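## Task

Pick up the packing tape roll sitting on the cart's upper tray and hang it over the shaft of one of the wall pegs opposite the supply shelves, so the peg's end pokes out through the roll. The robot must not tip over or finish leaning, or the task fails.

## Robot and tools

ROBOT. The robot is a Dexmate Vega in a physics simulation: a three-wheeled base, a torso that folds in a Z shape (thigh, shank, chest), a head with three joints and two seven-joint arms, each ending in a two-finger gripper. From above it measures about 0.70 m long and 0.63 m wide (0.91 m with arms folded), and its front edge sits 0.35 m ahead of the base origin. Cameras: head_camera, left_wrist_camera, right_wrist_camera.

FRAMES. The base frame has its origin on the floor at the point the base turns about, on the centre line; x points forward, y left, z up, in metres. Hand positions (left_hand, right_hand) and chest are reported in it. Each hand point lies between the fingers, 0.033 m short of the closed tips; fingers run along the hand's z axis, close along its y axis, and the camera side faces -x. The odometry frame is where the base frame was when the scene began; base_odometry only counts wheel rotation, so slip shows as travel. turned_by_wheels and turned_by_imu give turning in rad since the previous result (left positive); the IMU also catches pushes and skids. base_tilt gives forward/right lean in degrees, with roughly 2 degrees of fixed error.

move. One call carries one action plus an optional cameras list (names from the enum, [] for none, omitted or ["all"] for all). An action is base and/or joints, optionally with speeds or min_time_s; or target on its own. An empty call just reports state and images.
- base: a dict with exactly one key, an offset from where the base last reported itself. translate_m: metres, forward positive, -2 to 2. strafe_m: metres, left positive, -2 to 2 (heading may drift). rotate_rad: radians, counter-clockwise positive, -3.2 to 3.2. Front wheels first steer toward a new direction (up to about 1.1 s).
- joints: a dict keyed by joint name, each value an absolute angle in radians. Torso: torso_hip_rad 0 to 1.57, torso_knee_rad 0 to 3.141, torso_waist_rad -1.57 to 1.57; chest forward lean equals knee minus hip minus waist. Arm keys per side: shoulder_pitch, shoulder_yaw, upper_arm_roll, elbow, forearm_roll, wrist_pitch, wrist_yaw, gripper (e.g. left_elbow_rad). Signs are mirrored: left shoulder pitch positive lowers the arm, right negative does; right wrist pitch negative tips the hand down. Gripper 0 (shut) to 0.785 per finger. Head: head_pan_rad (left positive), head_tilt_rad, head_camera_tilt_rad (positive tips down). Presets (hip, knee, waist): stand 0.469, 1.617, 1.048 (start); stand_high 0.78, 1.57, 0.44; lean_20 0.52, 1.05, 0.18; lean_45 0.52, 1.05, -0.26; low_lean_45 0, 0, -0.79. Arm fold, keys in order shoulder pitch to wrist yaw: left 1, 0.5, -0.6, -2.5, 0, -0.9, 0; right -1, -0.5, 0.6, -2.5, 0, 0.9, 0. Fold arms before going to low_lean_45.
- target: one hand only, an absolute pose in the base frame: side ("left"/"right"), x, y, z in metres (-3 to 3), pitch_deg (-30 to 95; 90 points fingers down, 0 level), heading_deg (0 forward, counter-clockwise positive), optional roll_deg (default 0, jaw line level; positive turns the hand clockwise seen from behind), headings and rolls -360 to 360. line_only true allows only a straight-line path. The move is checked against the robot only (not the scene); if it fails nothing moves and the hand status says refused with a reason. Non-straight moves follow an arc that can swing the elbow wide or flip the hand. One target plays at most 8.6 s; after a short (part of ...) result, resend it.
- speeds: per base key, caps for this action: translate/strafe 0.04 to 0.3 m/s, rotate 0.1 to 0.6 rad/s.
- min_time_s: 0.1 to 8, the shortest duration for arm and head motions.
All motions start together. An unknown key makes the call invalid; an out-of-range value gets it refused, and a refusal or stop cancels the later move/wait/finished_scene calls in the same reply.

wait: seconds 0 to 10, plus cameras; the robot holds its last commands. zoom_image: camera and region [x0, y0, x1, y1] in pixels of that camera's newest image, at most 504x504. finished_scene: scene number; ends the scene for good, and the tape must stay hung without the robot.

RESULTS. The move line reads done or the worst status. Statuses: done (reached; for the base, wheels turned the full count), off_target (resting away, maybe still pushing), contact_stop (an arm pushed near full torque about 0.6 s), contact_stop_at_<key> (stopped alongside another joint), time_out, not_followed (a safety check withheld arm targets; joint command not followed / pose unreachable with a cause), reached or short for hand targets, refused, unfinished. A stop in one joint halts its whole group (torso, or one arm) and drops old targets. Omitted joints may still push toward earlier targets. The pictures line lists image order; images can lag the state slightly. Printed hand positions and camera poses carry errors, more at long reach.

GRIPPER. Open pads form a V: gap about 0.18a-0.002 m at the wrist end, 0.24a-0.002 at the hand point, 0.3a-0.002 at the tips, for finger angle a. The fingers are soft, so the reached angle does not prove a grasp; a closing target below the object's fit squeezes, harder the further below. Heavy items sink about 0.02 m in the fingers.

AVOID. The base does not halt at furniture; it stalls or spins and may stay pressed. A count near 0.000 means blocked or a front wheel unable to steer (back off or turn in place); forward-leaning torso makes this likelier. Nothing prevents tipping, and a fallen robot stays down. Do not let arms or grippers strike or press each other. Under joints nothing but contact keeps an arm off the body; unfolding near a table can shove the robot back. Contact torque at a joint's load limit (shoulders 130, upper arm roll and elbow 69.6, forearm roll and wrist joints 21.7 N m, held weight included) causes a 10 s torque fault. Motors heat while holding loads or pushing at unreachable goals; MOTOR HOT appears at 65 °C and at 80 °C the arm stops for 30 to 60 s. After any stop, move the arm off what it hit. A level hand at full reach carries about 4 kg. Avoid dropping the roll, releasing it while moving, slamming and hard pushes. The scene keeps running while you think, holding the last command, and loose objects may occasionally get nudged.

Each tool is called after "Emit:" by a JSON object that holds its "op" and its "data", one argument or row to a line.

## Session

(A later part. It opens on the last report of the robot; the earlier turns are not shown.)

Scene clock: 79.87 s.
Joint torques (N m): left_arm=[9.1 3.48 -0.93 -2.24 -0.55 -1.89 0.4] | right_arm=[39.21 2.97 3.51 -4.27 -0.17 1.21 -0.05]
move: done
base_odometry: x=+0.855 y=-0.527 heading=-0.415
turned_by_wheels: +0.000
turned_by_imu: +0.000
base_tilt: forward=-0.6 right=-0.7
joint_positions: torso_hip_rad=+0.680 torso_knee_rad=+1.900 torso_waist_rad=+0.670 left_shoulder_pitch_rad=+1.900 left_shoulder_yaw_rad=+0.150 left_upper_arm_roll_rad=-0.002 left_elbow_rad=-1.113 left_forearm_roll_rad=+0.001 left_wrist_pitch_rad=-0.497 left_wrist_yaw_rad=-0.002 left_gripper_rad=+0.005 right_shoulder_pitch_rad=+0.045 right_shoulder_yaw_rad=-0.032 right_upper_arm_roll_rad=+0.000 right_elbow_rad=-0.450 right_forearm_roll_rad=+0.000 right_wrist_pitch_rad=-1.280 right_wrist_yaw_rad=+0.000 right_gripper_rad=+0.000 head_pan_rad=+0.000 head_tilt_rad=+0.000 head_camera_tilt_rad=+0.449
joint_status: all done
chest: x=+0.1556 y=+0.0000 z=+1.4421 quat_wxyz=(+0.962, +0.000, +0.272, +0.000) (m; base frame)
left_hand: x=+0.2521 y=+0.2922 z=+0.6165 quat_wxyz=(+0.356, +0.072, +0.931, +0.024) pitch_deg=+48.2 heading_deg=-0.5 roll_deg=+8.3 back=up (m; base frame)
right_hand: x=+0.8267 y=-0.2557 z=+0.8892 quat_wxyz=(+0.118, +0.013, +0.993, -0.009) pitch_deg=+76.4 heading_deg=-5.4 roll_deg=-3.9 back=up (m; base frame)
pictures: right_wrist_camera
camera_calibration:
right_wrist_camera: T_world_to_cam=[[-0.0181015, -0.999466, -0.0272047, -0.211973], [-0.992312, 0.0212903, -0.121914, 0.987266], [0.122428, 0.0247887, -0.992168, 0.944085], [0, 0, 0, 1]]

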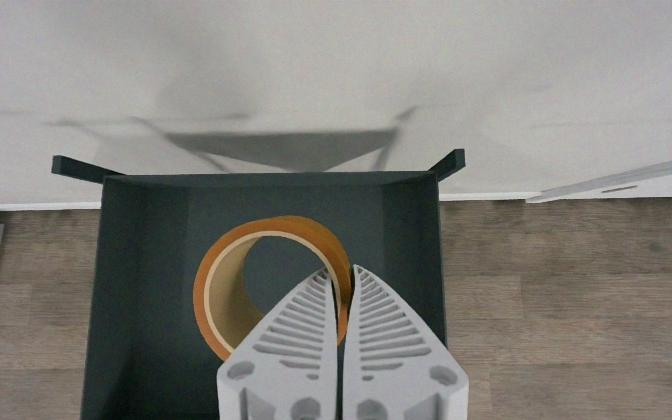

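Emit:
{"op": "move", "data": {
  "base": {"translate_m":-0.55},
  "speeds": {"translate_m":0.2},
  "cameras": []
}}

Emit:
{"op": "move", "data": {
  "base": {"rotate_rad":-1.567},
  "joints": {"right_shoulder_pitch_rad":-1.02,"right_elbow_rad":-1.46,"right_wrist_pitch_rad":0.11,"right_shoulder_yaw_rad":0,"head_camera_tilt_rad":0},
  "speeds": {"rotate_rad":0.45},
  "cameras": ["head_camera"]
}}

Emit:
{"op": "move", "data": {
  "base": {"strafe_m":-0.28},
  "cameras": []
}}

Emit:
{"op": "move", "data": {
  "base": {"translate_m":1.0},
  "cameras": ["right_wrist_camera","head_camera"]
}}

Scene clock: 95.07 s.
Joint torques (N m): left_arm=[5.31 5.8 -0.65 -0.55 0.53 -2.6 0.07] | right_arm=[40.31 1.78 3.77 -4.89 -0.14 1.04 -0.18]
Motor temperatures (°C): left_arm=[33 32 33 31 36 35 38] | right_arm=[38 29 37 33 36 32 37]
move: done
base_odometry: x=+0.352 y=-0.304 heading=-0.417
turned_by_wheels: -0.002
turned_by_imu: -0.001
base_tilt: forward=-0.5 right=-0.9
base_status: done
joint_positions: torso_hip_rad=+0.680 torso_knee_rad=+1.900 torso_waist_rad=+0.670 left_shoulder_pitch_rad=+1.900 left_shoulder_yaw_rad=+0.150 left_upper_arm_roll_rad=-0.002 left_elbow_rad=-1.113 left_forearm_roll_rad=+0.001 left_wrist_pitch_rad=-0.497 left_wrist_yaw_rad=-0.002 left_gripper_rad=+0.005 right_shoulder_pitch_rad=+0.050 right_shoulder_yaw_rad=-0.032 right_upper_arm_roll_rad=+0.000 right_elbow_rad=-0.450 right_forearm_roll_rad=+0.000 right_wrist_pitch_rad=-1.280 right_wrist_yaw_rad=+0.000 right_gripper_rad=+0.000 head_pan_rad=+0.000 head_tilt_rad=+0.000 head_camera_tilt_rad=+0.449
chest: x=+0.1555 y=+0.0000 z=+1.4422 quat_wxyz=(+0.962, +0.000, +0.272, +0.000) (m; base frame)
left_hand: x=+0.2521 y=+0.2922 z=+0.6166 quat_wxyz=(+0.356, +0.072, +0.931, +0.024) pitch_deg=+48.2 heading_deg=-0.5 roll_deg=+8.3 back=up (m; base frame)
right_hand: x=+0.8289 y=-0.2556 z=+0.8921 quat_wxyz=(+0.120, +0.013, +0.993, -0.009) pitch_deg=+76.2 heading_deg=-5.3 roll_deg=-3.8 back=up (m; base frame)
pictures: none

Scene clock: 101.03 s.
Joint torques (N m): left_arm=[11.14 3.11 -0.51 -1.81 -0.34 -1.92 0.53] | right_arm=[4.6 4.51 2.72 -8.5 -0.15 4.44 -0.15]
move: done
base_odometry: x=+0.353 y=-0.303 heading=-1.986
turned_by_wheels: -1.569
turned_by_imu: -1.565
base_tilt: forward=-0.6 right=-0.8
base_status: done
joint_positions: torso_hip_rad=+0.680 torso_knee_rad=+1.900 torso_waist_rad=+0.670 left_shoulder_pitch_rad=+1.900 left_shoulder_yaw_rad=+0.150 left_upper_arm_roll_rad=-0.002 left_elbow_rad=-1.113 left_forearm_roll_rad=+0.001 left_wrist_pitch_rad=-0.497 left_wrist_yaw_rad=-0.002 left_gripper_rad=+0.005 right_shoulder_pitch_rad=-1.016 right_shoulder_yaw_rad=+0.000 right_upper_arm_roll_rad=+0.000 right_elbow_rad=-1.456 right_forearm_roll_rad=+0.000 right_wrist_pitch_rad=+0.106 right_wrist_yaw_rad=+0.000 right_gripper_rad=+0.000 head_pan_rad=+0.000 head_tilt_rad=+0.000 head_camera_tilt_rad=+0.001
joint_status: all done
chest: x=+0.1555 y=+0.0000 z=+1.4422 quat_wxyz=(+0.962, +0.000, +0.272, +0.000) (m; base frame)
left_hand: x=+0.2521 y=+0.2922 z=+0.6166 quat_wxyz=(+0.356, +0.072, +0.931, +0.024) pitch_deg=+48.2 heading_deg=-0.5 roll_deg=+8.3 back=up (m; base frame)
right_hand: x=+0.8943 y=-0.2293 z=+1.0539 quat_wxyz=(+0.706, +0.000, +0.709, +0.000) pitch_deg=+0.2 heading_deg=+0.0 roll_deg=+0.0 back=up (m; base frame)
pictures: head_camera
camera_calibration:
head_camera: T_world_to_cam=[[-0.00293633, -0.999244, 0.0387731, -0.0351566], [-0.553, -0.0306825, -0.832616, 1.3813], [0.833176, -0.0238864, -0.552492, 0.706188], [0, 0, 0, 1]]

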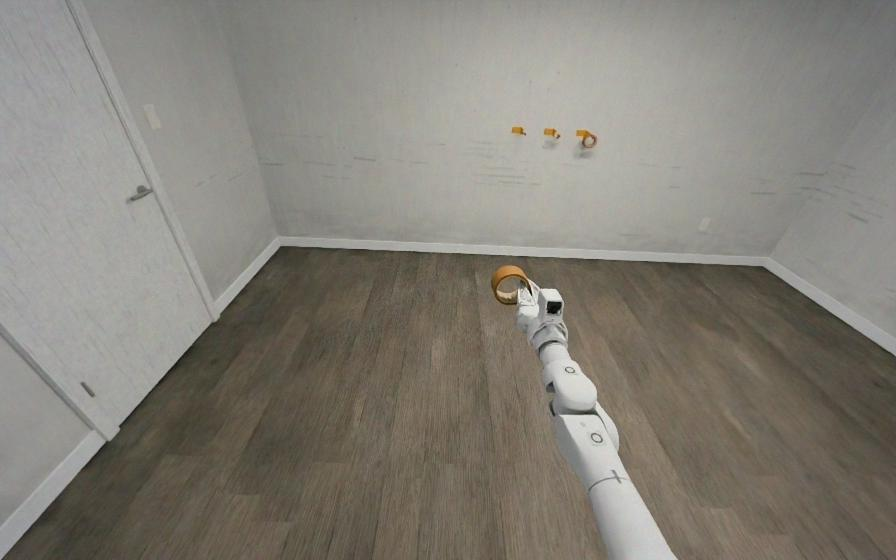

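Scene clock: 104.73 s.
Joint torques (N m): left_arm=[9.39 2.87 2.04 -1.52 0.66 -2.1 0.15] | right_arm=[5.99 2.15 2.15 -8.65 -0.1 3.41 -0.1]
move: done
base_odometry: x=+0.098 y=-0.189 heading=-1.990
turned_by_wheels: -0.005
turned_by_imu: -0.003
base_tilt: forward=-0.7 right=-0.7
base_status: done
joint_positions: torso_hip_rad=+0.680 torso_knee_rad=+1.900 torso_waist_rad=+0.670 left_shoulder_pitch_rad=+1.900 left_shoulder_yaw_rad=+0.150 left_upper_arm_roll_rad=-0.002 left_elbow_rad=-1.113 left_forearm_roll_rad=+0.001 left_wrist_pitch_rad=-0.497 left_wrist_yaw_rad=-0.002 left_gripper_rad=+0.005 right_shoulder_pitch_rad=-1.020 right_shoulder_yaw_rad=+0.000 right_upper_arm_roll_rad=+0.000 right_elbow_rad=-1.460 right_forearm_roll_rad=+0.000 right_wrist_pitch_rad=+0.110 right_wrist_yaw_rad=+0.000 right_gripper_rad=+0.000 head_pan_rad=+0.000 head_tilt_rad=+0.000 head_camera_tilt_rad=+0.001
chest: x=+0.1556 y=+0.0000 z=+1.4422 quat_wxyz=(+0.962, +0.000, +0.272, +0.000) (m; base frame)
left_hand: x=+0.2521 y=+0.2922 z=+0.6165 quat_wxyz=(+0.356, +0.072, +0.931, +0.024) pitch_deg=+48.2 heading_deg=-0.5 roll_deg=+8.3 back=up (m; base frame)
right_hand: x=+0.8932 y=-0.2293 z=+1.0552 quat_wxyz=(+0.707, +0.000, +0.707, +0.000) pitch_deg=+0.0 heading_deg=+0.0 roll_deg=+0.0 back=up (m; base frame)
pictures: none

Scene clock: 110.30 s.
Joint torques (N m): left_arm=[8.22 1.19 0.41 -3.02 0.46 -1.35 0.3] | right_arm=[6.07 3.26 2.21 -8.55 0.04 4.26 -0.12]
move: done
base_odometry: x=-0.310 y=-1.102 heading=-1.989
turned_by_wheels: +0.001
turned_by_imu: +0.000
base_tilt: forward=-0.7 right=-0.8
base_status: done
joint_positions: torso_hip_rad=+0.680 torso_knee_rad=+1.900 torso_waist_rad=+0.670 left_shoulder_pitch_rad=+1.900 left_shoulder_yaw_rad=+0.150 left_upper_arm_roll_rad=-0.002 left_elbow_rad=-1.113 left_forearm_roll_rad=+0.001 left_wrist_pitch_rad=-0.497 left_wrist_yaw_rad=-0.002 left_gripper_rad=+0.005 right_shoulder_pitch_rad=-1.020 right_shoulder_yaw_rad=+0.000 right_upper_arm_roll_rad=+0.000 right_elbow_rad=-1.460 right_forearm_roll_rad=+0.000 right_wrist_pitch_rad=+0.110 right_wrist_yaw_rad=+0.000 right_gripper_rad=+0.000 head_pan_rad=+0.000 head_tilt_rad=+0.000 head_camera_tilt_rad=+0.001
chest: x=+0.1556 y=+0.0000 z=+1.4421 quat_wxyz=(+0.962, +0.000, +0.272, +0.000) (m; base frame)
left_hand: x=+0.2521 y=+0.2922 z=+0.6165 quat_wxyz=(+0.356, +0.072, +0.931, +0.024) pitch_deg=+48.2 heading_deg=-0.5 roll_deg=+8.3 back=up (m; base frame)
right_hand: x=+0.8933 y=-0.2293 z=+1.0551 quat_wxyz=(+0.707, +0.000, +0.707, +0.000) pitch_deg=+0.0 heading_deg=+0.0 roll_deg=+0.0 back=up (m; base frame)
pictures: head_camera, right_wrist_camera
camera_calibration:
head_camera: T_world_to_cam=[[-0.00293238, -0.999244, 0.0387735, -0.035156], [-0.553088, -0.0306825, -0.832558, 1.38128], [0.833118, -0.0238865, -0.55258, 0.70618], [0, 0, 0, 1]]
right_wrist_camera: T_world_to_cam=[[0.0443371, -0.999017, -0.000474824, -0.263777], [-0.114228, -0.00459735, -0.993444, 1.20223], [0.992465, 0.0441007, -0.114319, -0.599116], [0, 0, 0, 1]]

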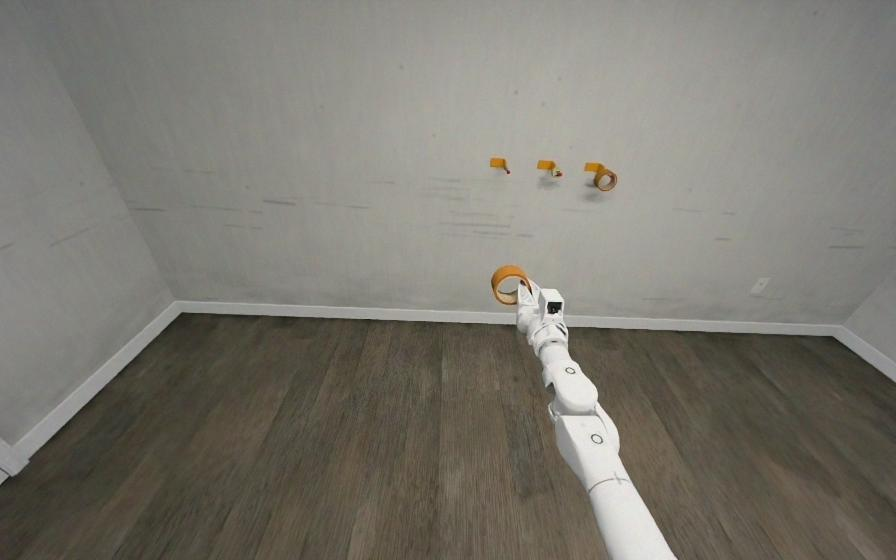

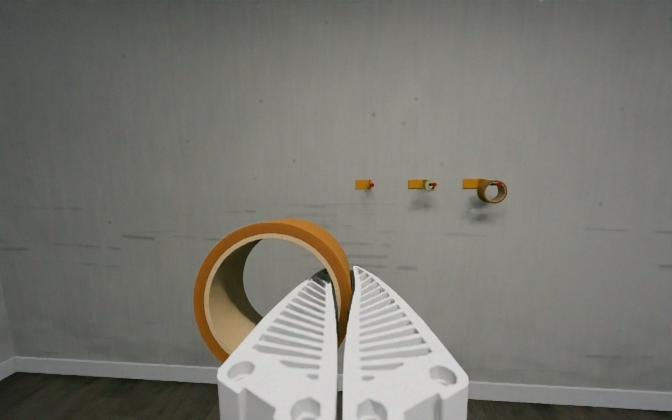

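Emit:
{"op": "move", "data": {
  "base": {"strafe_m":-0.139},
  "joints": {"right_elbow_rad":-1.585,"right_wrist_pitch_rad":-0.015},
  "cameras": []
}}

Emit:
{"op": "move", "data": {
  "base": {"translate_m":0.45},
  "cameras": ["right_wrist_camera","head_camera"]
}}

Emit:
{"op": "zoom_image", "data": {
  "camera": "right_wrist_camera",
  "region": [180, 160, 440, 360]
}}

Emit:
{"op": "zoom_image", "data": {
  "camera": "head_camera",
  "region": [430, 150, 630, 310]
}}

Scene clock: 127.40 s.
Joint torques (N m): left_arm=[10.4 1.39 -0.33 -1.45 0.96 -2.11 0.4] | right_arm=[8.57 1.94 1.34 -9.12 0.02 3.36 -0.29]
move: done
base_odometry: x=-0.436 y=-1.046 heading=-1.990
turned_by_wheels: -0.001
turned_by_imu: +0.005
base_tilt: forward=-0.6 right=-0.9
base_status: done
joint_positions: torso_hip_rad=+0.680 torso_knee_rad=+1.900 torso_waist_rad=+0.670 left_shoulder_pitch_rad=+1.900 left_shoulder_yaw_rad=+0.150 left_upper_arm_roll_rad=-0.002 left_elbow_rad=-1.113 left_forearm_roll_rad=+0.001 left_wrist_pitch_rad=-0.497 left_wrist_yaw_rad=-0.002 left_gripper_rad=+0.005 right_shoulder_pitch_rad=-1.020 right_shoulder_yaw_rad=+0.000 right_upper_arm_roll_rad=+0.000 right_elbow_rad=-1.585 right_forearm_roll_rad=+0.000 right_wrist_pitch_rad=-0.015 right_wrist_yaw_rad=+0.000 right_gripper_rad=+0.000 head_pan_rad=+0.000 head_tilt_rad=+0.000 head_camera_tilt_rad=+0.001
joint_status: all done
chest: x=+0.1556 y=+0.0000 z=+1.4422 quat_wxyz=(+0.962, +0.000, +0.272, +0.000) (m; base frame)
left_hand: x=+0.2521 y=+0.2923 z=+0.6165 quat_wxyz=(+0.356, +0.072, +0.931, +0.024) pitch_deg=+48.2 heading_deg=-0.5 roll_deg=+8.3 back=up (m; base frame)
right_hand: x=+0.8998 y=-0.2293 z=+1.0886 quat_wxyz=(+0.707, +0.000, +0.707, +0.000) pitch_deg=+0.0 heading_deg=+0.0 roll_deg=+0.0 back=up (m; base frame)
pictures: none

Scene clock: 131.13 s.
Joint torques (N m): left_arm=[9.04 1.12 -0.6 -2.69 -0.4 -0.91 -0.5] | right_arm=[7.17 2.37 1.81 -8.51 -0.04 2.95 -0.24]
move: done
base_odometry: x=-0.618 y=-1.457 heading=-1.988
turned_by_wheels: +0.002
turned_by_imu: +0.003
base_tilt: forward=-0.6 right=-0.8
base_status: done
joint_positions: torso_hip_rad=+0.680 torso_knee_rad=+1.900 torso_waist_rad=+0.670 left_shoulder_pitch_rad=+1.900 left_shoulder_yaw_rad=+0.150 left_upper_arm_roll_rad=-0.002 left_elbow_rad=-1.113 left_forearm_roll_rad=+0.001 left_wrist_pitch_rad=-0.497 left_wrist_yaw_rad=-0.002 left_gripper_rad=+0.005 right_shoulder_pitch_rad=-1.020 right_shoulder_yaw_rad=+0.000 right_upper_arm_roll_rad=+0.000 right_elbow_rad=-1.585 right_forearm_roll_rad=+0.000 right_wrist_pitch_rad=-0.015 right_wrist_yaw_rad=+0.000 right_gripper_rad=+0.000 head_pan_rad=+0.000 head_tilt_rad=+0.000 head_camera_tilt_rad=+0.001
chest: x=+0.1556 y=+0.0000 z=+1.4422 quat_wxyz=(+0.962, +0.000, +0.272, +0.000) (m; base frame)
left_hand: x=+0.2521 y=+0.2923 z=+0.6165 quat_wxyz=(+0.356, +0.072, +0.931, +0.024) pitch_deg=+48.2 heading_deg=-0.5 roll_deg=+8.3 back=up (m; base frame)
right_hand: x=+0.8998 y=-0.2293 z=+1.0886 quat_wxyz=(+0.707, +0.000, +0.707, +0.000) pitch_deg=+0.0 heading_deg=+0.0 roll_deg=+0.0 back=up (m; base frame)
pictures: head_camera, right_wrist_camera
camera_calibration:
head_camera: T_world_to_cam=[[-0.00293398, -0.999244, 0.0387735, -0.0351559], [-0.553055, -0.0306826, -0.83258, 1.38131], [0.83314, -0.0238866, -0.552547, 0.706147], [0, 0, 0, 1]]
right_wrist_camera: T_world_to_cam=[[0.0442722, -0.999019, -0.000510194, -0.263989], [-0.11418, -0.00455264, -0.99345, 1.23621], [0.992473, 0.0440405, -0.11427, -0.601893], [0, 0, 0, 1]]

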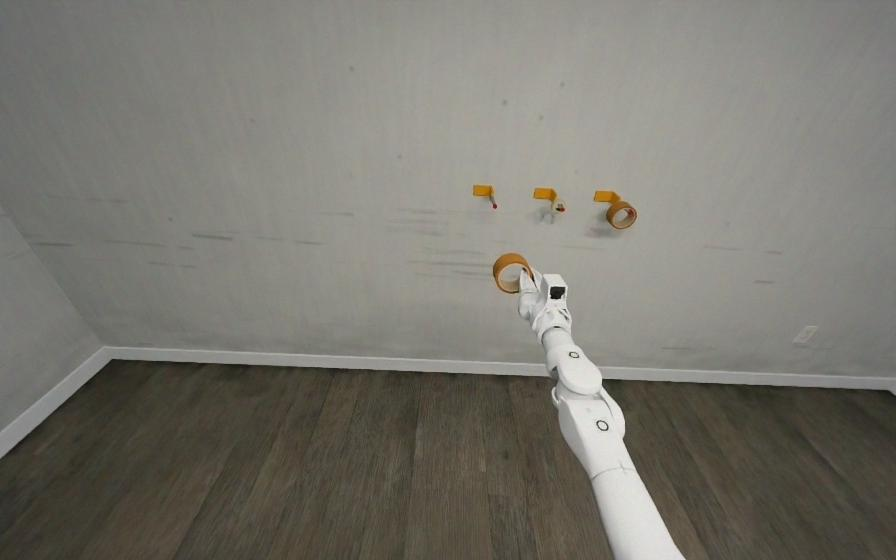

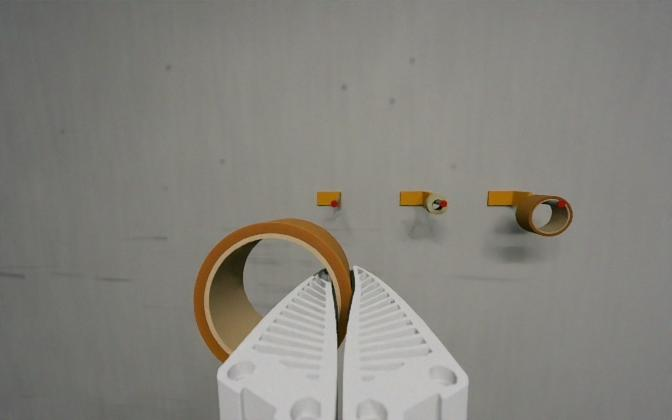

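Scaled by 1.938 from the camera's 672x420 image, which has a finer 960x600 frame.

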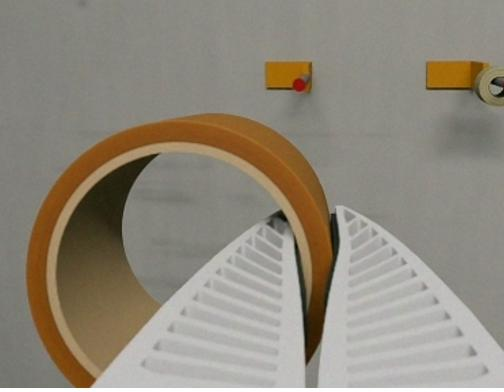

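Scaled by 2.520 from the camera's 896x560 image, which has a finer 960x600 frame.

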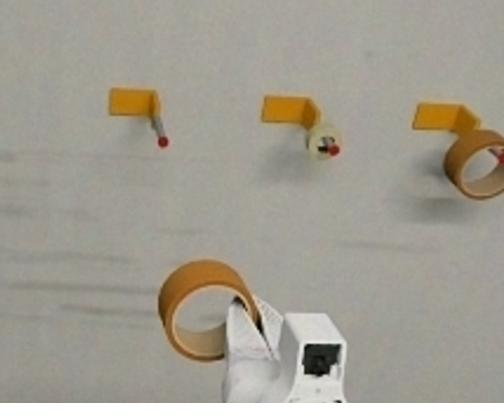

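Emit:
{"op": "move", "data": {
  "base": {"strafe_m":-0.022},
  "joints": {"right_elbow_rad":-1.64,"right_wrist_pitch_rad":-0.07,"head_camera_tilt_rad":0.1},
  "cameras": []
}}

Emit:
{"op": "move", "data": {
  "base": {"translate_m":0.25},
  "speeds": {"translate_m":0.15},
  "cameras": ["right_wrist_camera","head_camera"]
}}

Emit:
{"op": "zoom_image", "data": {
  "camera": "right_wrist_camera",
  "region": [180, 180, 400, 350]
}}

Emit:
{"op": "zoom_image", "data": {
  "camera": "head_camera",
  "region": [430, 180, 590, 310]
}}

Scene clock: 145.83 s.
Joint torques (N m): left_arm=[11.69 1.54 0.4 -0.9 0.2 -1.61 0.18] | right_arm=[6.11 0.57 1.4 -8.89 -0.19 3.53 0.06]
move: done
base_odometry: x=-0.638 y=-1.448 heading=-1.987
turned_by_wheels: +0.000
turned_by_imu: +0.002
base_tilt: forward=-0.5 right=-0.9
base_status: done
joint_positions: torso_hip_rad=+0.680 torso_knee_rad=+1.900 torso_waist_rad=+0.670 left_shoulder_pitch_rad=+1.900 left_shoulder_yaw_rad=+0.150 left_upper_arm_roll_rad=-0.002 left_elbow_rad=-1.113 left_forearm_roll_rad=+0.001 left_wrist_pitch_rad=-0.497 left_wrist_yaw_rad=-0.002 left_gripper_rad=+0.005 right_shoulder_pitch_rad=-1.020 right_shoulder_yaw_rad=+0.000 right_upper_arm_roll_rad=+0.000 right_elbow_rad=-1.638 right_forearm_roll_rad=+0.000 right_wrist_pitch_rad=-0.069 right_wrist_yaw_rad=+0.000 right_gripper_rad=+0.000 head_pan_rad=+0.000 head_tilt_rad=+0.000 head_camera_tilt_rad=+0.099
joint_status: all done
chest: x=+0.1556 y=+0.0000 z=+1.4422 quat_wxyz=(+0.962, +0.000, +0.272, +0.000) (m; base frame)
left_hand: x=+0.2521 y=+0.2923 z=+0.6165 quat_wxyz=(+0.356, +0.072, +0.931, +0.024) pitch_deg=+48.2 heading_deg=-0.5 roll_deg=+8.3 back=up (m; base frame)
right_hand: x=+0.9014 y=-0.2293 z=+1.1031 quat_wxyz=(+0.707, +0.000, +0.707, +0.000) pitch_deg=+0.0 heading_deg=+0.0 roll_deg=+0.0 back=up (m; base frame)
pictures: none

Scene clock: 149.23 s.
Joint torques (N m): left_arm=[9 3.11 -1.06 -2.04 0.54 -1.58 0.18] | right_arm=[8.25 2.63 1.77 -7.88 0.03 3.66 -0.14]
move: done
base_odometry: x=-0.739 y=-1.677 heading=-1.985
turned_by_wheels: +0.002
turned_by_imu: -0.001
base_tilt: forward=-0.6 right=-0.8
base_status: done
joint_positions: torso_hip_rad=+0.680 torso_knee_rad=+1.900 torso_waist_rad=+0.670 left_shoulder_pitch_rad=+1.900 left_shoulder_yaw_rad=+0.150 left_upper_arm_roll_rad=-0.002 left_elbow_rad=-1.113 left_forearm_roll_rad=+0.001 left_wrist_pitch_rad=-0.497 left_wrist_yaw_rad=-0.002 left_gripper_rad=+0.005 right_shoulder_pitch_rad=-1.020 right_shoulder_yaw_rad=+0.000 right_upper_arm_roll_rad=+0.000 right_elbow_rad=-1.640 right_forearm_roll_rad=+0.000 right_wrist_pitch_rad=-0.070 right_wrist_yaw_rad=+0.000 right_gripper_rad=+0.000 head_pan_rad=+0.000 head_tilt_rad=+0.000 head_camera_tilt_rad=+0.099
chest: x=+0.1556 y=+0.0000 z=+1.4422 quat_wxyz=(+0.962, +0.000, +0.272, +0.000) (m; base frame)
left_hand: x=+0.2521 y=+0.2923 z=+0.6165 quat_wxyz=(+0.356, +0.072, +0.931, +0.024) pitch_deg=+48.2 heading_deg=-0.5 roll_deg=+8.3 back=up (m; base frame)
right_hand: x=+0.9014 y=-0.2293 z=+1.1035 quat_wxyz=(+0.707, +0.000, +0.707, +0.000) pitch_deg=+0.0 heading_deg=+0.0 roll_deg=+0.0 back=up (m; base frame)
pictures: head_camera, right_wrist_camera
camera_calibration:
head_camera: T_world_to_cam=[[0.000877781, -0.999245, 0.0388403, -0.0357324], [-0.632396, -0.0306422, -0.774039, 1.3015], [0.774645, -0.023883, -0.631946, 0.835046], [0, 0, 0, 1]]
right_wrist_camera: T_world_to_cam=[[0.0442696, -0.999019, -0.000510847, -0.264049], [-0.114172, -0.00455132, -0.993451, 1.25122], [0.992474, 0.044038, -0.114262, -0.601749], [0, 0, 0, 1]]

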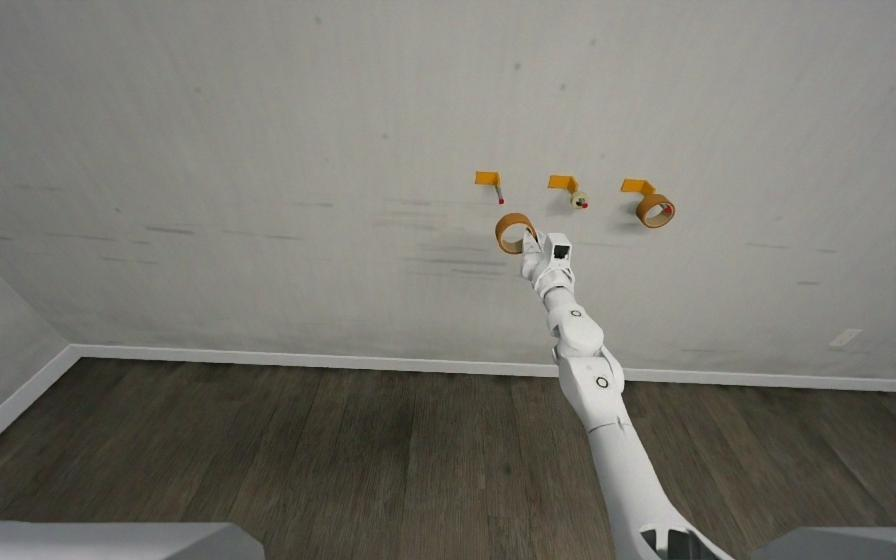

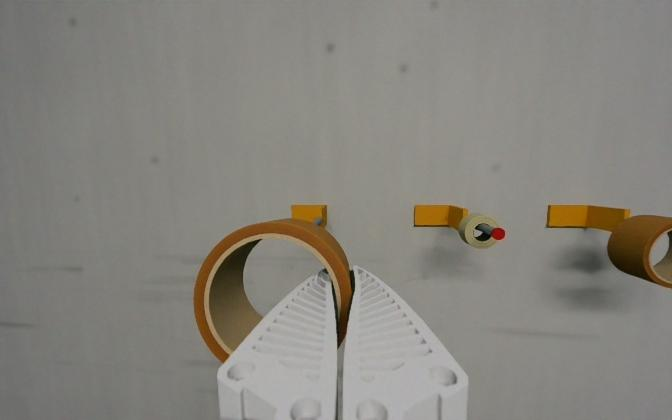

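Scaled by 2.291 from the camera's 672x420 image, which has a finer 960x600 frame.

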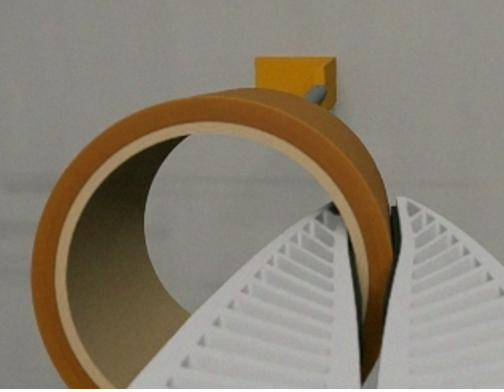

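Scaled by 3.150 from the camera's 896x560 image, which has a finer 960x600 frame.

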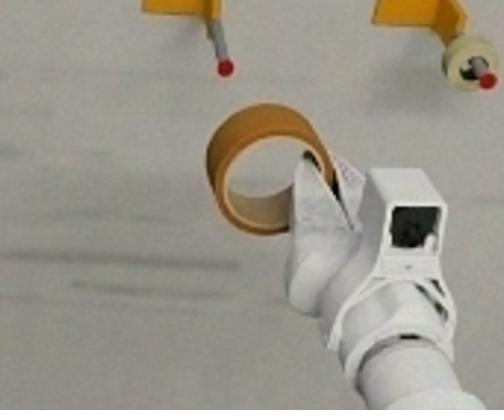

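Emit:
{"op": "move", "data": {
  "joints": {"right_elbow_rad":-1.685,"right_wrist_pitch_rad":-0.115},
  "cameras": ["right_wrist_camera"]
}}

Emit:
{"op": "zoom_image", "data": {
  "camera": "right_wrist_camera",
  "region": [180, 180, 400, 350]
}}

Scene clock: 154.97 s.
Joint torques (N m): left_arm=[8.42 2.66 0.48 -2.88 0.61 -1.47 0.25] | right_arm=[8.38 1.48 1.2 -8.76 -0.08 3.27 -0.08]
move: done
base_odometry: x=-0.739 y=-1.677 heading=-1.985
turned_by_wheels: +0.000
turned_by_imu: +0.000
base_tilt: forward=-0.6 right=-0.7
joint_positions: torso_hip_rad=+0.680 torso_knee_rad=+1.900 torso_waist_rad=+0.670 left_shoulder_pitch_rad=+1.900 left_shoulder_yaw_rad=+0.150 left_upper_arm_roll_rad=-0.002 left_elbow_rad=-1.113 left_forearm_roll_rad=+0.001 left_wrist_pitch_rad=-0.497 left_wrist_yaw_rad=-0.002 left_gripper_rad=+0.005 right_shoulder_pitch_rad=-1.020 right_shoulder_yaw_rad=+0.000 right_upper_arm_roll_rad=+0.000 right_elbow_rad=-1.680 right_forearm_roll_rad=+0.000 right_wrist_pitch_rad=-0.111 right_wrist_yaw_rad=+0.000 right_gripper_rad=+0.000 head_pan_rad=+0.000 head_tilt_rad=+0.000 head_camera_tilt_rad=+0.099
joint_status: all done
chest: x=+0.1556 y=+0.0000 z=+1.4422 quat_wxyz=(+0.962, +0.000, +0.272, +0.000) (m; base frame)
left_hand: x=+0.2521 y=+0.2923 z=+0.6165 quat_wxyz=(+0.356, +0.072, +0.931, +0.024) pitch_deg=+48.2 heading_deg=-0.5 roll_deg=+8.3 back=up (m; base frame)
right_hand: x=+0.9020 y=-0.2293 z=+1.1146 quat_wxyz=(+0.707, +0.000, +0.707, +0.000) pitch_deg=+0.0 heading_deg=+0.0 roll_deg=+0.0 back=up (m; base frame)
pictures: right_wrist_camera
camera_calibration:
right_wrist_camera: T_world_to_cam=[[0.0442693, -0.99902, -0.000510576, -0.264071], [-0.114166, -0.00455128, -0.993451, 1.26231], [0.992475, 0.0440377, -0.114256, -0.601117], [0, 0, 0, 1]]

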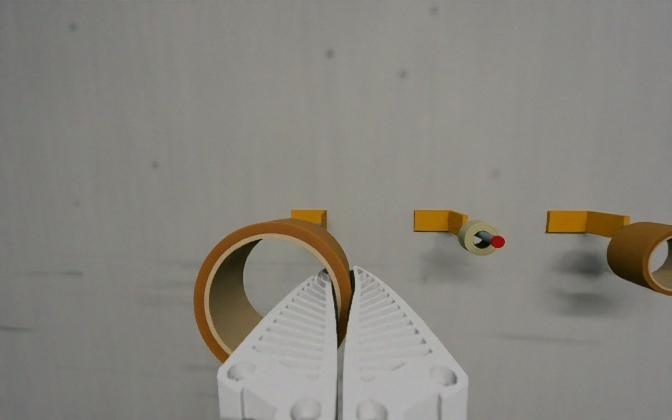

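Scaled by 2.291 from the camera's 672x420 image, which has a finer 960x600 frame.

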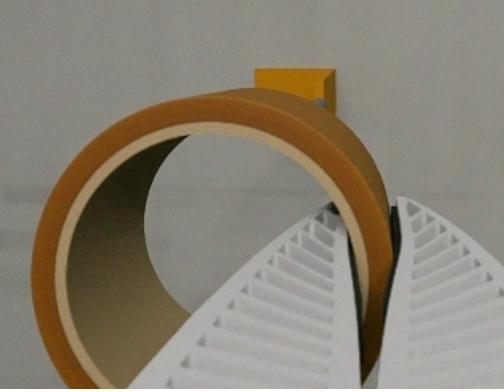

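Emit:
{"op": "move", "data": {
  "base": {"translate_m":0.08},
  "speeds": {"translate_m":0.08},
  "cameras": ["right_wrist_camera"]
}}

Emit:
{"op": "zoom_image", "data": {
  "camera": "right_wrist_camera",
  "region": [180, 180, 400, 350]
}}

Scene clock: 162.73 s.
Joint torques (N m): left_arm=[10.6 0.87 0.8 -2.6 -0.22 -1.43 0.13] | right_arm=[8.02 2.37 1.07 -8.32 -0.09 3.34 -0.07]
Motor temperatures (°C): left_arm=[33 32 32 31 36 35 38] | right_arm=[33 29 37 35 36 33 37]
move: done
base_odometry: x=-0.771 y=-1.750 heading=-1.984
turned_by_wheels: +0.002
turned_by_imu: +0.001
base_tilt: forward=-0.7 right=-0.8
base_status: done
joint_positions: torso_hip_rad=+0.680 torso_knee_rad=+1.900 torso_waist_rad=+0.670 left_shoulder_pitch_rad=+1.900 left_shoulder_yaw_rad=+0.150 left_upper_arm_roll_rad=-0.002 left_elbow_rad=-1.113 left_forearm_roll_rad=+0.001 left_wrist_pitch_rad=-0.497 left_wrist_yaw_rad=-0.002 left_gripper_rad=+0.005 right_shoulder_pitch_rad=-1.020 right_shoulder_yaw_rad=+0.000 right_upper_arm_roll_rad=+0.000 right_elbow_rad=-1.685 right_forearm_roll_rad=+0.000 right_wrist_pitch_rad=-0.115 right_wrist_yaw_rad=+0.000 right_gripper_rad=+0.000 head_pan_rad=+0.000 head_tilt_rad=+0.000 head_camera_tilt_rad=+0.099
chest: x=+0.1556 y=+0.0000 z=+1.4422 quat_wxyz=(+0.962, +0.000, +0.272, +0.000) (m; base frame)
left_hand: x=+0.2521 y=+0.2923 z=+0.6165 quat_wxyz=(+0.356, +0.072, +0.931, +0.024) pitch_deg=+48.2 heading_deg=-0.5 roll_deg=+8.3 back=up (m; base frame)
right_hand: x=+0.9021 y=-0.2293 z=+1.1158 quat_wxyz=(+0.707, +0.000, +0.707, +0.000) pitch_deg=+0.0 heading_deg=+0.0 roll_deg=+0.0 back=up (m; base frame)
pictures: right_wrist_camera
camera_calibration:
right_wrist_camera: T_world_to_cam=[[0.0442793, -0.999019, -0.000511023, -0.264077], [-0.114175, -0.00455237, -0.99345, 1.26349], [0.992473, 0.0440476, -0.114264, -0.60101], [0, 0, 0, 1]]

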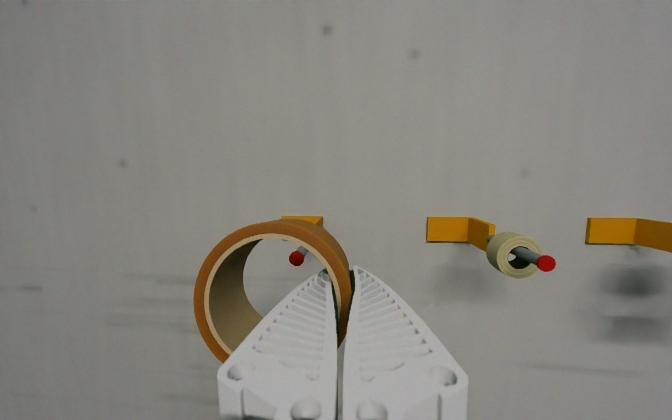

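Scaled by 2.291 from the camera's 672x420 image, which has a finer 960x600 frame.

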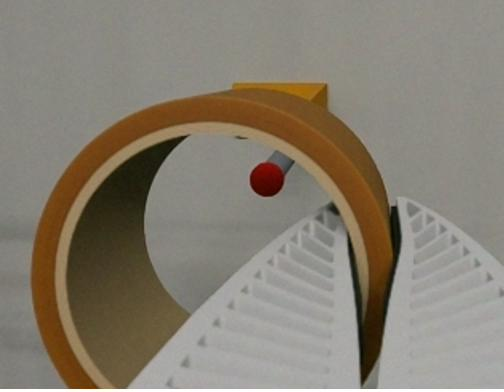

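Emit:
{"op": "move", "data": {
  "base": {"translate_m":0.07},
  "speeds": {"translate_m":0.06},
  "cameras": ["right_wrist_camera"]
}}

Emit:
{"op": "move", "data": {
  "base": {"translate_m":0.055},
  "speeds": {"translate_m":0.05},
  "cameras": ["right_wrist_camera","head_camera"]
}}

Emit:
{"op": "zoom_image", "data": {
  "camera": "right_wrist_camera",
  "region": [180, 180, 400, 350]
}}

Scene clock: 168.43 s.
Joint torques (N m): left_arm=[11.15 2.41 -0.07 -3.32 0.29 -1.72 0.66] | right_arm=[7.6 2.1 0.96 -8.2 -0.06 4.33 -0.11]
move: done
base_odometry: x=-0.799 y=-1.814 heading=-1.982
turned_by_wheels: +0.002
turned_by_imu: +0.001
base_tilt: forward=-0.7 right=-0.9
base_status: done
joint_positions: torso_hip_rad=+0.680 torso_knee_rad=+1.900 torso_waist_rad=+0.670 left_shoulder_pitch_rad=+1.900 left_shoulder_yaw_rad=+0.150 left_upper_arm_roll_rad=-0.002 left_elbow_rad=-1.113 left_forearm_roll_rad=+0.001 left_wrist_pitch_rad=-0.497 left_wrist_yaw_rad=-0.002 left_gripper_rad=+0.005 right_shoulder_pitch_rad=-1.020 right_shoulder_yaw_rad=+0.000 right_upper_arm_roll_rad=+0.000 right_elbow_rad=-1.685 right_forearm_roll_rad=+0.000 right_wrist_pitch_rad=-0.115 right_wrist_yaw_rad=+0.000 right_gripper_rad=+0.000 head_pan_rad=+0.000 head_tilt_rad=+0.000 head_camera_tilt_rad=+0.099
chest: x=+0.1557 y=+0.0000 z=+1.4421 quat_wxyz=(+0.962, +0.000, +0.272, +0.000) (m; base frame)
left_hand: x=+0.2521 y=+0.2923 z=+0.6165 quat_wxyz=(+0.356, +0.072, +0.931, +0.024) pitch_deg=+48.2 heading_deg=-0.5 roll_deg=+8.3 back=up (m; base frame)
right_hand: x=+0.9021 y=-0.2293 z=+1.1157 quat_wxyz=(+0.707, +0.000, +0.707, +0.000) pitch_deg=+0.0 heading_deg=+0.0 roll_deg=+0.0 back=up (m; base frame)
pictures: right_wrist_camera
camera_calibration:
right_wrist_camera: T_world_to_cam=[[0.0442851, -0.999019, -0.000512208, -0.264079], [-0.114205, -0.00455318, -0.993447, 1.26348], [0.99247, 0.0440534, -0.114294, -0.600996], [0, 0, 0, 1]]

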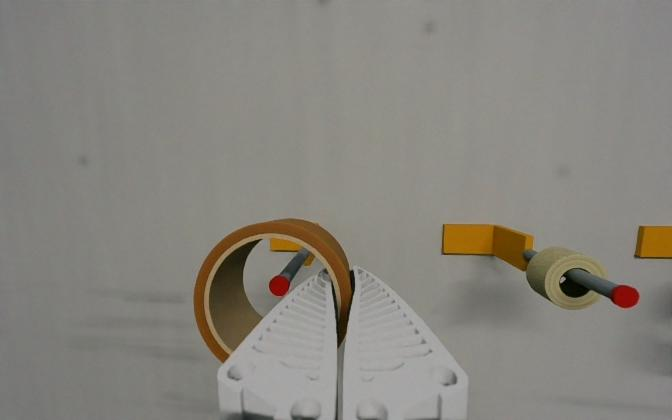

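Scene clock: 170.43 s.
Joint torques (N m): left_arm=[8.8 1.96 0.47 -0.78 -0.04 -1.62 0.45] | right_arm=[7.44 3.71 1.77 -8.6 0.07 3.54 -0.24]
move: done
base_odometry: x=-0.822 y=-1.864 heading=-1.980
turned_by_wheels: +0.002
turned_by_imu: +0.001
base_tilt: forward=-0.6 right=-0.7
base_status: done
joint_positions: torso_hip_rad=+0.680 torso_knee_rad=+1.900 torso_waist_rad=+0.670 left_shoulder_pitch_rad=+1.900 left_shoulder_yaw_rad=+0.150 left_upper_arm_roll_rad=-0.002 left_elbow_rad=-1.113 left_forearm_roll_rad=+0.001 left_wrist_pitch_rad=-0.497 left_wrist_yaw_rad=-0.002 left_gripper_rad=+0.005 right_shoulder_pitch_rad=-1.020 right_shoulder_yaw_rad=+0.000 right_upper_arm_roll_rad=+0.000 right_elbow_rad=-1.685 right_forearm_roll_rad=+0.000 right_wrist_pitch_rad=-0.115 right_wrist_yaw_rad=+0.000 right_gripper_rad=+0.000 head_pan_rad=+0.000 head_tilt_rad=+0.000 head_camera_tilt_rad=+0.099
chest: x=+0.1556 y=+0.0000 z=+1.4422 quat_wxyz=(+0.962, +0.000, +0.272, +0.000) (m; base frame)
left_hand: x=+0.2521 y=+0.2923 z=+0.6165 quat_wxyz=(+0.356, +0.072, +0.931, +0.024) pitch_deg=+48.2 heading_deg=-0.5 roll_deg=+8.3 back=up (m; base frame)
right_hand: x=+0.9021 y=-0.2293 z=+1.1158 quat_wxyz=(+0.707, +0.000, +0.707, +0.000) pitch_deg=+0.0 heading_deg=+0.0 roll_deg=+0.0 back=up (m; base frame)
pictures: head_camera, right_wrist_camera
camera_calibration:
head_camera: T_world_to_cam=[[0.000878445, -0.999245, 0.0388403, -0.0357324], [-0.63241, -0.0306422, -0.774028, 1.30149], [0.774633, -0.0238831, -0.631959, 0.835058], [0, 0, 0, 1]]
right_wrist_camera: T_world_to_cam=[[0.0442877, -0.999019, -0.000511416, -0.264081], [-0.114183, -0.00455329, -0.993449, 1.26349], [0.992472, 0.044056, -0.114272, -0.601006], [0, 0, 0, 1]]

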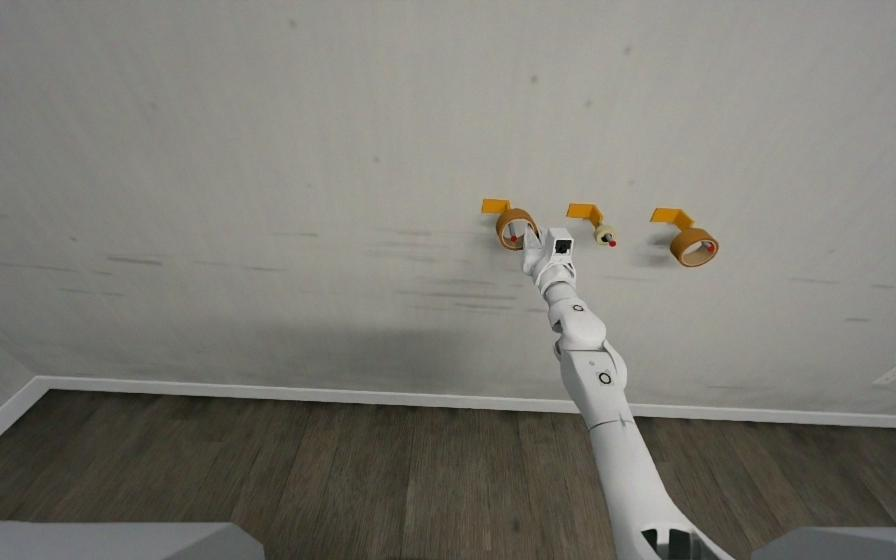

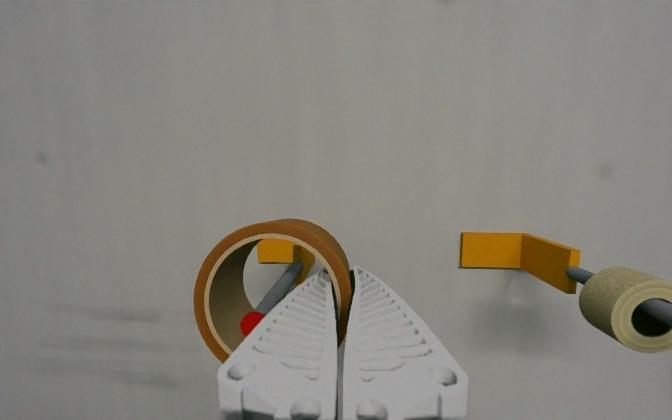

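Scaled by 2.291 from the camera's 672x420 image, which has a finer 960x600 frame.

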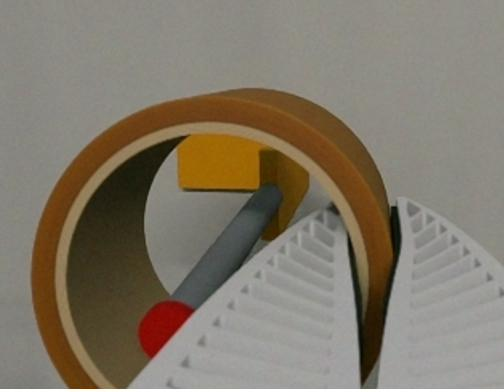

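Emit:
{"op": "move", "data": {
  "joints": {"right_shoulder_yaw_rad":-0.013},
  "cameras": ["right_wrist_camera"]
}}

Emit:
{"op": "zoom_image", "data": {
  "camera": "right_wrist_camera",
  "region": [180, 180, 400, 400]
}}

Scene clock: 188.77 s.
Joint torques (N m): left_arm=[10.8 1.61 -1.08 -1.86 0.31 -2.1 0.38] | right_arm=[6.35 -2.62 1.87 -9.34 -0.07 3.86 -0.28]
move: done
base_odometry: x=-0.822 y=-1.864 heading=-1.980
turned_by_wheels: +0.000
turned_by_imu: +0.000
base_tilt: forward=-0.5 right=-0.9
joint_positions: torso_hip_rad=+0.680 torso_knee_rad=+1.900 torso_waist_rad=+0.670 left_shoulder_pitch_rad=+1.900 left_shoulder_yaw_rad=+0.150 left_upper_arm_roll_rad=-0.002 left_elbow_rad=-1.113 left_forearm_roll_rad=+0.001 left_wrist_pitch_rad=-0.497 left_wrist_yaw_rad=-0.002 left_gripper_rad=+0.005 right_shoulder_pitch_rad=-1.020 right_shoulder_yaw_rad=-0.009 right_upper_arm_roll_rad=+0.000 right_elbow_rad=-1.685 right_forearm_roll_rad=+0.000 right_wrist_pitch_rad=-0.115 right_wrist_yaw_rad=+0.000 right_gripper_rad=+0.000 head_pan_rad=+0.000 head_tilt_rad=+0.000 head_camera_tilt_rad=+0.099
joint_status: all done
chest: x=+0.1556 y=+0.0000 z=+1.4422 quat_wxyz=(+0.962, +0.000, +0.272, +0.000) (m; base frame)
left_hand: x=+0.2521 y=+0.2923 z=+0.6165 quat_wxyz=(+0.356, +0.072, +0.931, +0.024) pitch_deg=+48.2 heading_deg=-0.5 roll_deg=+8.3 back=up (m; base frame)
right_hand: x=+0.9021 y=-0.2318 z=+1.1158 quat_wxyz=(+0.707, -0.003, +0.707, -0.003) pitch_deg=+0.0 heading_deg=+0.0 roll_deg=-0.5 back=up (m; base frame)
pictures: right_wrist_camera
camera_calibration:
right_wrist_camera: T_world_to_cam=[[0.04428, -0.998987, 0.00797804, -0.275976], [-0.114183, -0.0129944, -0.993375, 1.26144], [0.992472, 0.0430756, -0.114643, -0.600712], [0, 0, 0, 1]]

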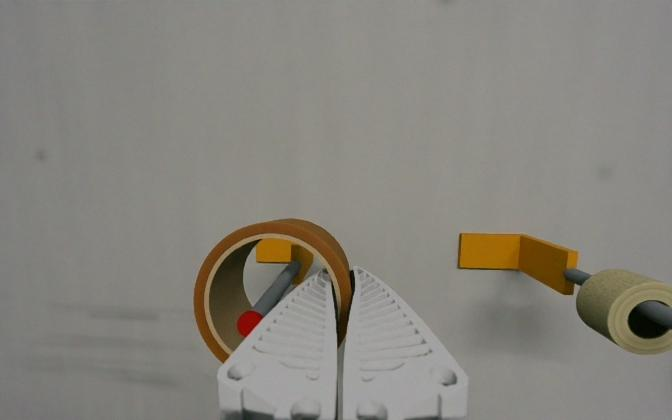

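Scaled by 2.291 from the camera's 672x420 image, which has a finer 960x600 frame.

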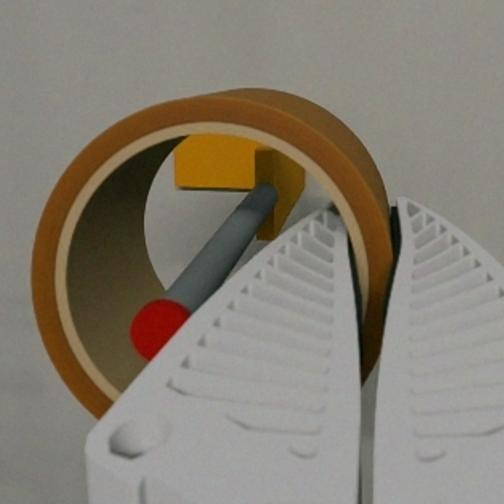

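Emit:
{"op": "move", "data": {
  "joints": {"right_shoulder_yaw_rad":-0.018},
  "cameras": []
}}

Emit:
{"op": "move", "data": {
  "joints": {"torso_hip_rad":0.605,"torso_knee_rad":1.778,"torso_waist_rad":0.623},
  "cameras": ["right_wrist_camera"]
}}

Emit:
{"op": "zoom_image", "data": {
  "camera": "right_wrist_camera",
  "region": [180, 180, 400, 400]
}}

Emit:
{"op": "move", "data": {
  "joints": {"torso_hip_rad":0.589,"torso_knee_rad":1.753,"torso_waist_rad":0.614},
  "cameras": ["right_wrist_camera"]
}}

Emit:
{"op": "zoom_image", "data": {
  "camera": "right_wrist_camera",
  "region": [180, 180, 400, 400]
}}

Scene clock: 195.90 s.
Joint torques (N m): left_arm=[9.48 1.59 -0.57 -2.05 0.77 -2.7 0.17] | right_arm=[7.84 -1.93 1.74 -8.62 0.04 3.95 -0.18]
move: done
base_odometry: x=-0.822 y=-1.864 heading=-1.980
turned_by_wheels: +0.000
turned_by_imu: +0.000
base_tilt: forward=-0.7 right=-0.9
joint_positions: torso_hip_rad=+0.680 torso_knee_rad=+1.900 torso_waist_rad=+0.670 left_shoulder_pitch_rad=+1.900 left_shoulder_yaw_rad=+0.150 left_upper_arm_roll_rad=-0.002 left_elbow_rad=-1.113 left_forearm_roll_rad=+0.001 left_wrist_pitch_rad=-0.497 left_wrist_yaw_rad=-0.002 left_gripper_rad=+0.005 right_shoulder_pitch_rad=-1.020 right_shoulder_yaw_rad=-0.016 right_upper_arm_roll_rad=+0.000 right_elbow_rad=-1.685 right_forearm_roll_rad=+0.000 right_wrist_pitch_rad=-0.115 right_wrist_yaw_rad=+0.000 right_gripper_rad=+0.000 head_pan_rad=+0.000 head_tilt_rad=+0.000 head_camera_tilt_rad=+0.099
joint_status: all done
chest: x=+0.1556 y=+0.0000 z=+1.4422 quat_wxyz=(+0.962, +0.000, +0.272, +0.000) (m; base frame)
left_hand: x=+0.2521 y=+0.2923 z=+0.6165 quat_wxyz=(+0.356, +0.072, +0.931, +0.024) pitch_deg=+48.2 heading_deg=-0.5 roll_deg=+8.3 back=up (m; base frame)
right_hand: x=+0.9021 y=-0.2339 z=+1.1158 quat_wxyz=(+0.707, -0.006, +0.707, -0.006) pitch_deg=+0.0 heading_deg=+0.0 roll_deg=-0.9 back=up (m; base frame)
pictures: none

Scene clock: 197.53 s.
Joint torques (N m): left_arm=[9.63 3.8 -2.18 -2.25 0.6 -1.78 0.62] | right_arm=[7.08 -1.23 2.05 -8.37 0.02 3.63 -0.35]
move: done
base_odometry: x=-0.822 y=-1.864 heading=-1.980
turned_by_wheels: +0.000
turned_by_imu: +0.000
base_tilt: forward=-0.6 right=-0.9
joint_positions: torso_hip_rad=+0.605 torso_knee_rad=+1.778 torso_waist_rad=+0.623 left_shoulder_pitch_rad=+1.900 left_shoulder_yaw_rad=+0.150 left_upper_arm_roll_rad=-0.002 left_elbow_rad=-1.113 left_forearm_roll_rad=+0.001 left_wrist_pitch_rad=-0.497 left_wrist_yaw_rad=-0.002 left_gripper_rad=+0.005 right_shoulder_pitch_rad=-1.020 right_shoulder_yaw_rad=-0.018 right_upper_arm_roll_rad=+0.000 right_elbow_rad=-1.685 right_forearm_roll_rad=+0.000 right_wrist_pitch_rad=-0.115 right_wrist_yaw_rad=+0.000 right_gripper_rad=+0.000 head_pan_rad=+0.000 head_tilt_rad=+0.000 head_camera_tilt_rad=+0.099
joint_status: all done
chest: x=+0.1587 y=+0.0000 z=+1.4194 quat_wxyz=(+0.962, +0.000, +0.272, +0.000) (m; base frame)
left_hand: x=+0.2554 y=+0.2923 z=+0.5938 quat_wxyz=(+0.356, +0.072, +0.931, +0.024) pitch_deg=+48.2 heading_deg=-0.5 roll_deg=+8.3 back=up (m; base frame)
right_hand: x=+0.9053 y=-0.2345 z=+1.0932 quat_wxyz=(+0.707, -0.006, +0.707, -0.006) pitch_deg=+0.0 heading_deg=+0.0 roll_deg=-1.0 back=up (m; base frame)
pictures: right_wrist_camera
camera_calibration:
right_wrist_camera: T_world_to_cam=[[0.0442684, -0.99887, 0.0173121, -0.288779], [-0.114037, -0.0222682, -0.993227, 1.23684], [0.99249, 0.0419944, -0.114894, -0.606322], [0, 0, 0, 1]]

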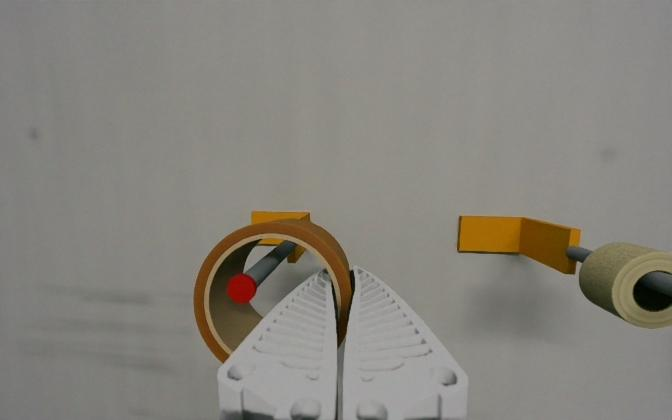

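Scaled by 2.291 from the camera's 672x420 image, which has a finer 960x600 frame.

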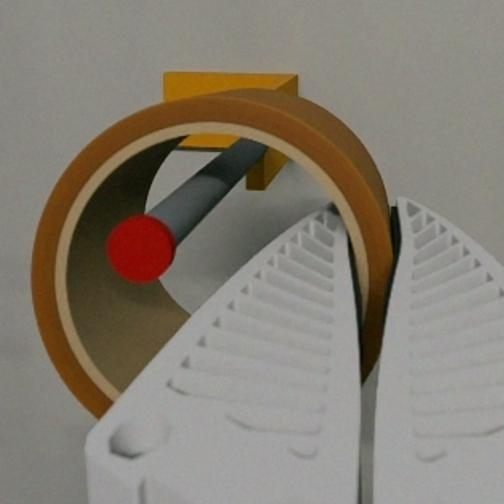

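Scene clock: 198.43 s.
Joint torques (N m): left_arm=[10.03 1.69 -0.39 -1.19 1.38 -2.33 0.22] | right_arm=[6.87 -1.12 2.13 -9.89 0.02 4.11 -0.1]
move: done
base_odometry: x=-0.822 y=-1.864 heading=-1.980
turned_by_wheels: +0.000
turned_by_imu: +0.000
base_tilt: forward=-0.6 right=-0.9
joint_positions: torso_hip_rad=+0.589 torso_knee_rad=+1.753 torso_waist_rad=+0.614 left_shoulder_pitch_rad=+1.900 left_shoulder_yaw_rad=+0.150 left_upper_arm_roll_rad=-0.002 left_elbow_rad=-1.113 left_forearm_roll_rad=+0.001 left_wrist_pitch_rad=-0.497 left_wrist_yaw_rad=-0.002 left_gripper_rad=+0.005 right_shoulder_pitch_rad=-1.020 right_shoulder_yaw_rad=-0.018 right_upper_arm_roll_rad=+0.000 right_elbow_rad=-1.685 right_forearm_roll_rad=+0.000 right_wrist_pitch_rad=-0.115 right_wrist_yaw_rad=+0.000 right_gripper_rad=+0.000 head_pan_rad=+0.000 head_tilt_rad=+0.000 head_camera_tilt_rad=+0.099
joint_status: all done
chest: x=+0.1597 y=+0.0000 z=+1.4143 quat_wxyz=(+0.962, +0.000, +0.272, +0.000) (m; base frame)
left_hand: x=+0.2563 y=+0.2923 z=+0.5887 quat_wxyz=(+0.356, +0.072, +0.931, +0.024) pitch_deg=+48.2 heading_deg=-0.5 roll_deg=+8.3 back=up (m; base frame)
right_hand: x=+0.9062 y=-0.2345 z=+1.0880 quat_wxyz=(+0.707, -0.006, +0.707, -0.006) pitch_deg=+0.0 heading_deg=+0.0 roll_deg=-1.0 back=up (m; base frame)
pictures: right_wrist_camera
camera_calibration:
right_wrist_camera: T_world_to_cam=[[0.044269, -0.998869, 0.0173501, -0.288784], [-0.114037, -0.0223061, -0.993226, 1.23184], [0.99249, 0.0419906, -0.114896, -0.607833], [0, 0, 0, 1]]

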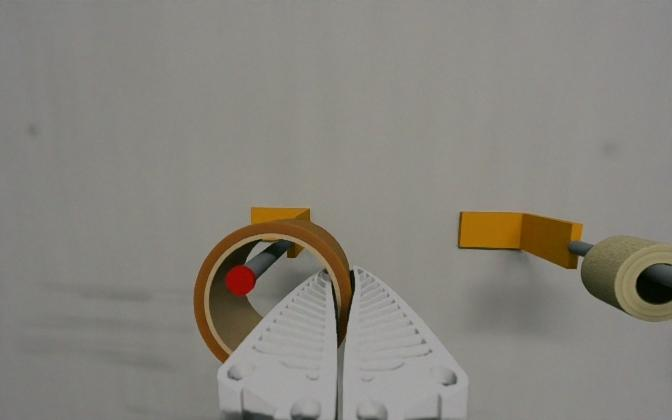

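Scaled by 2.291 from the camera's 672x420 image, which has a finer 960x600 frame.

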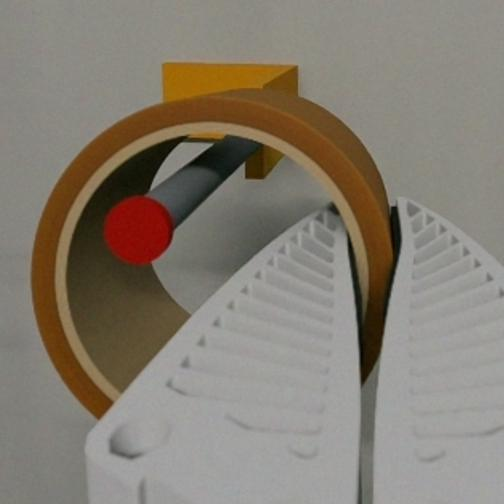

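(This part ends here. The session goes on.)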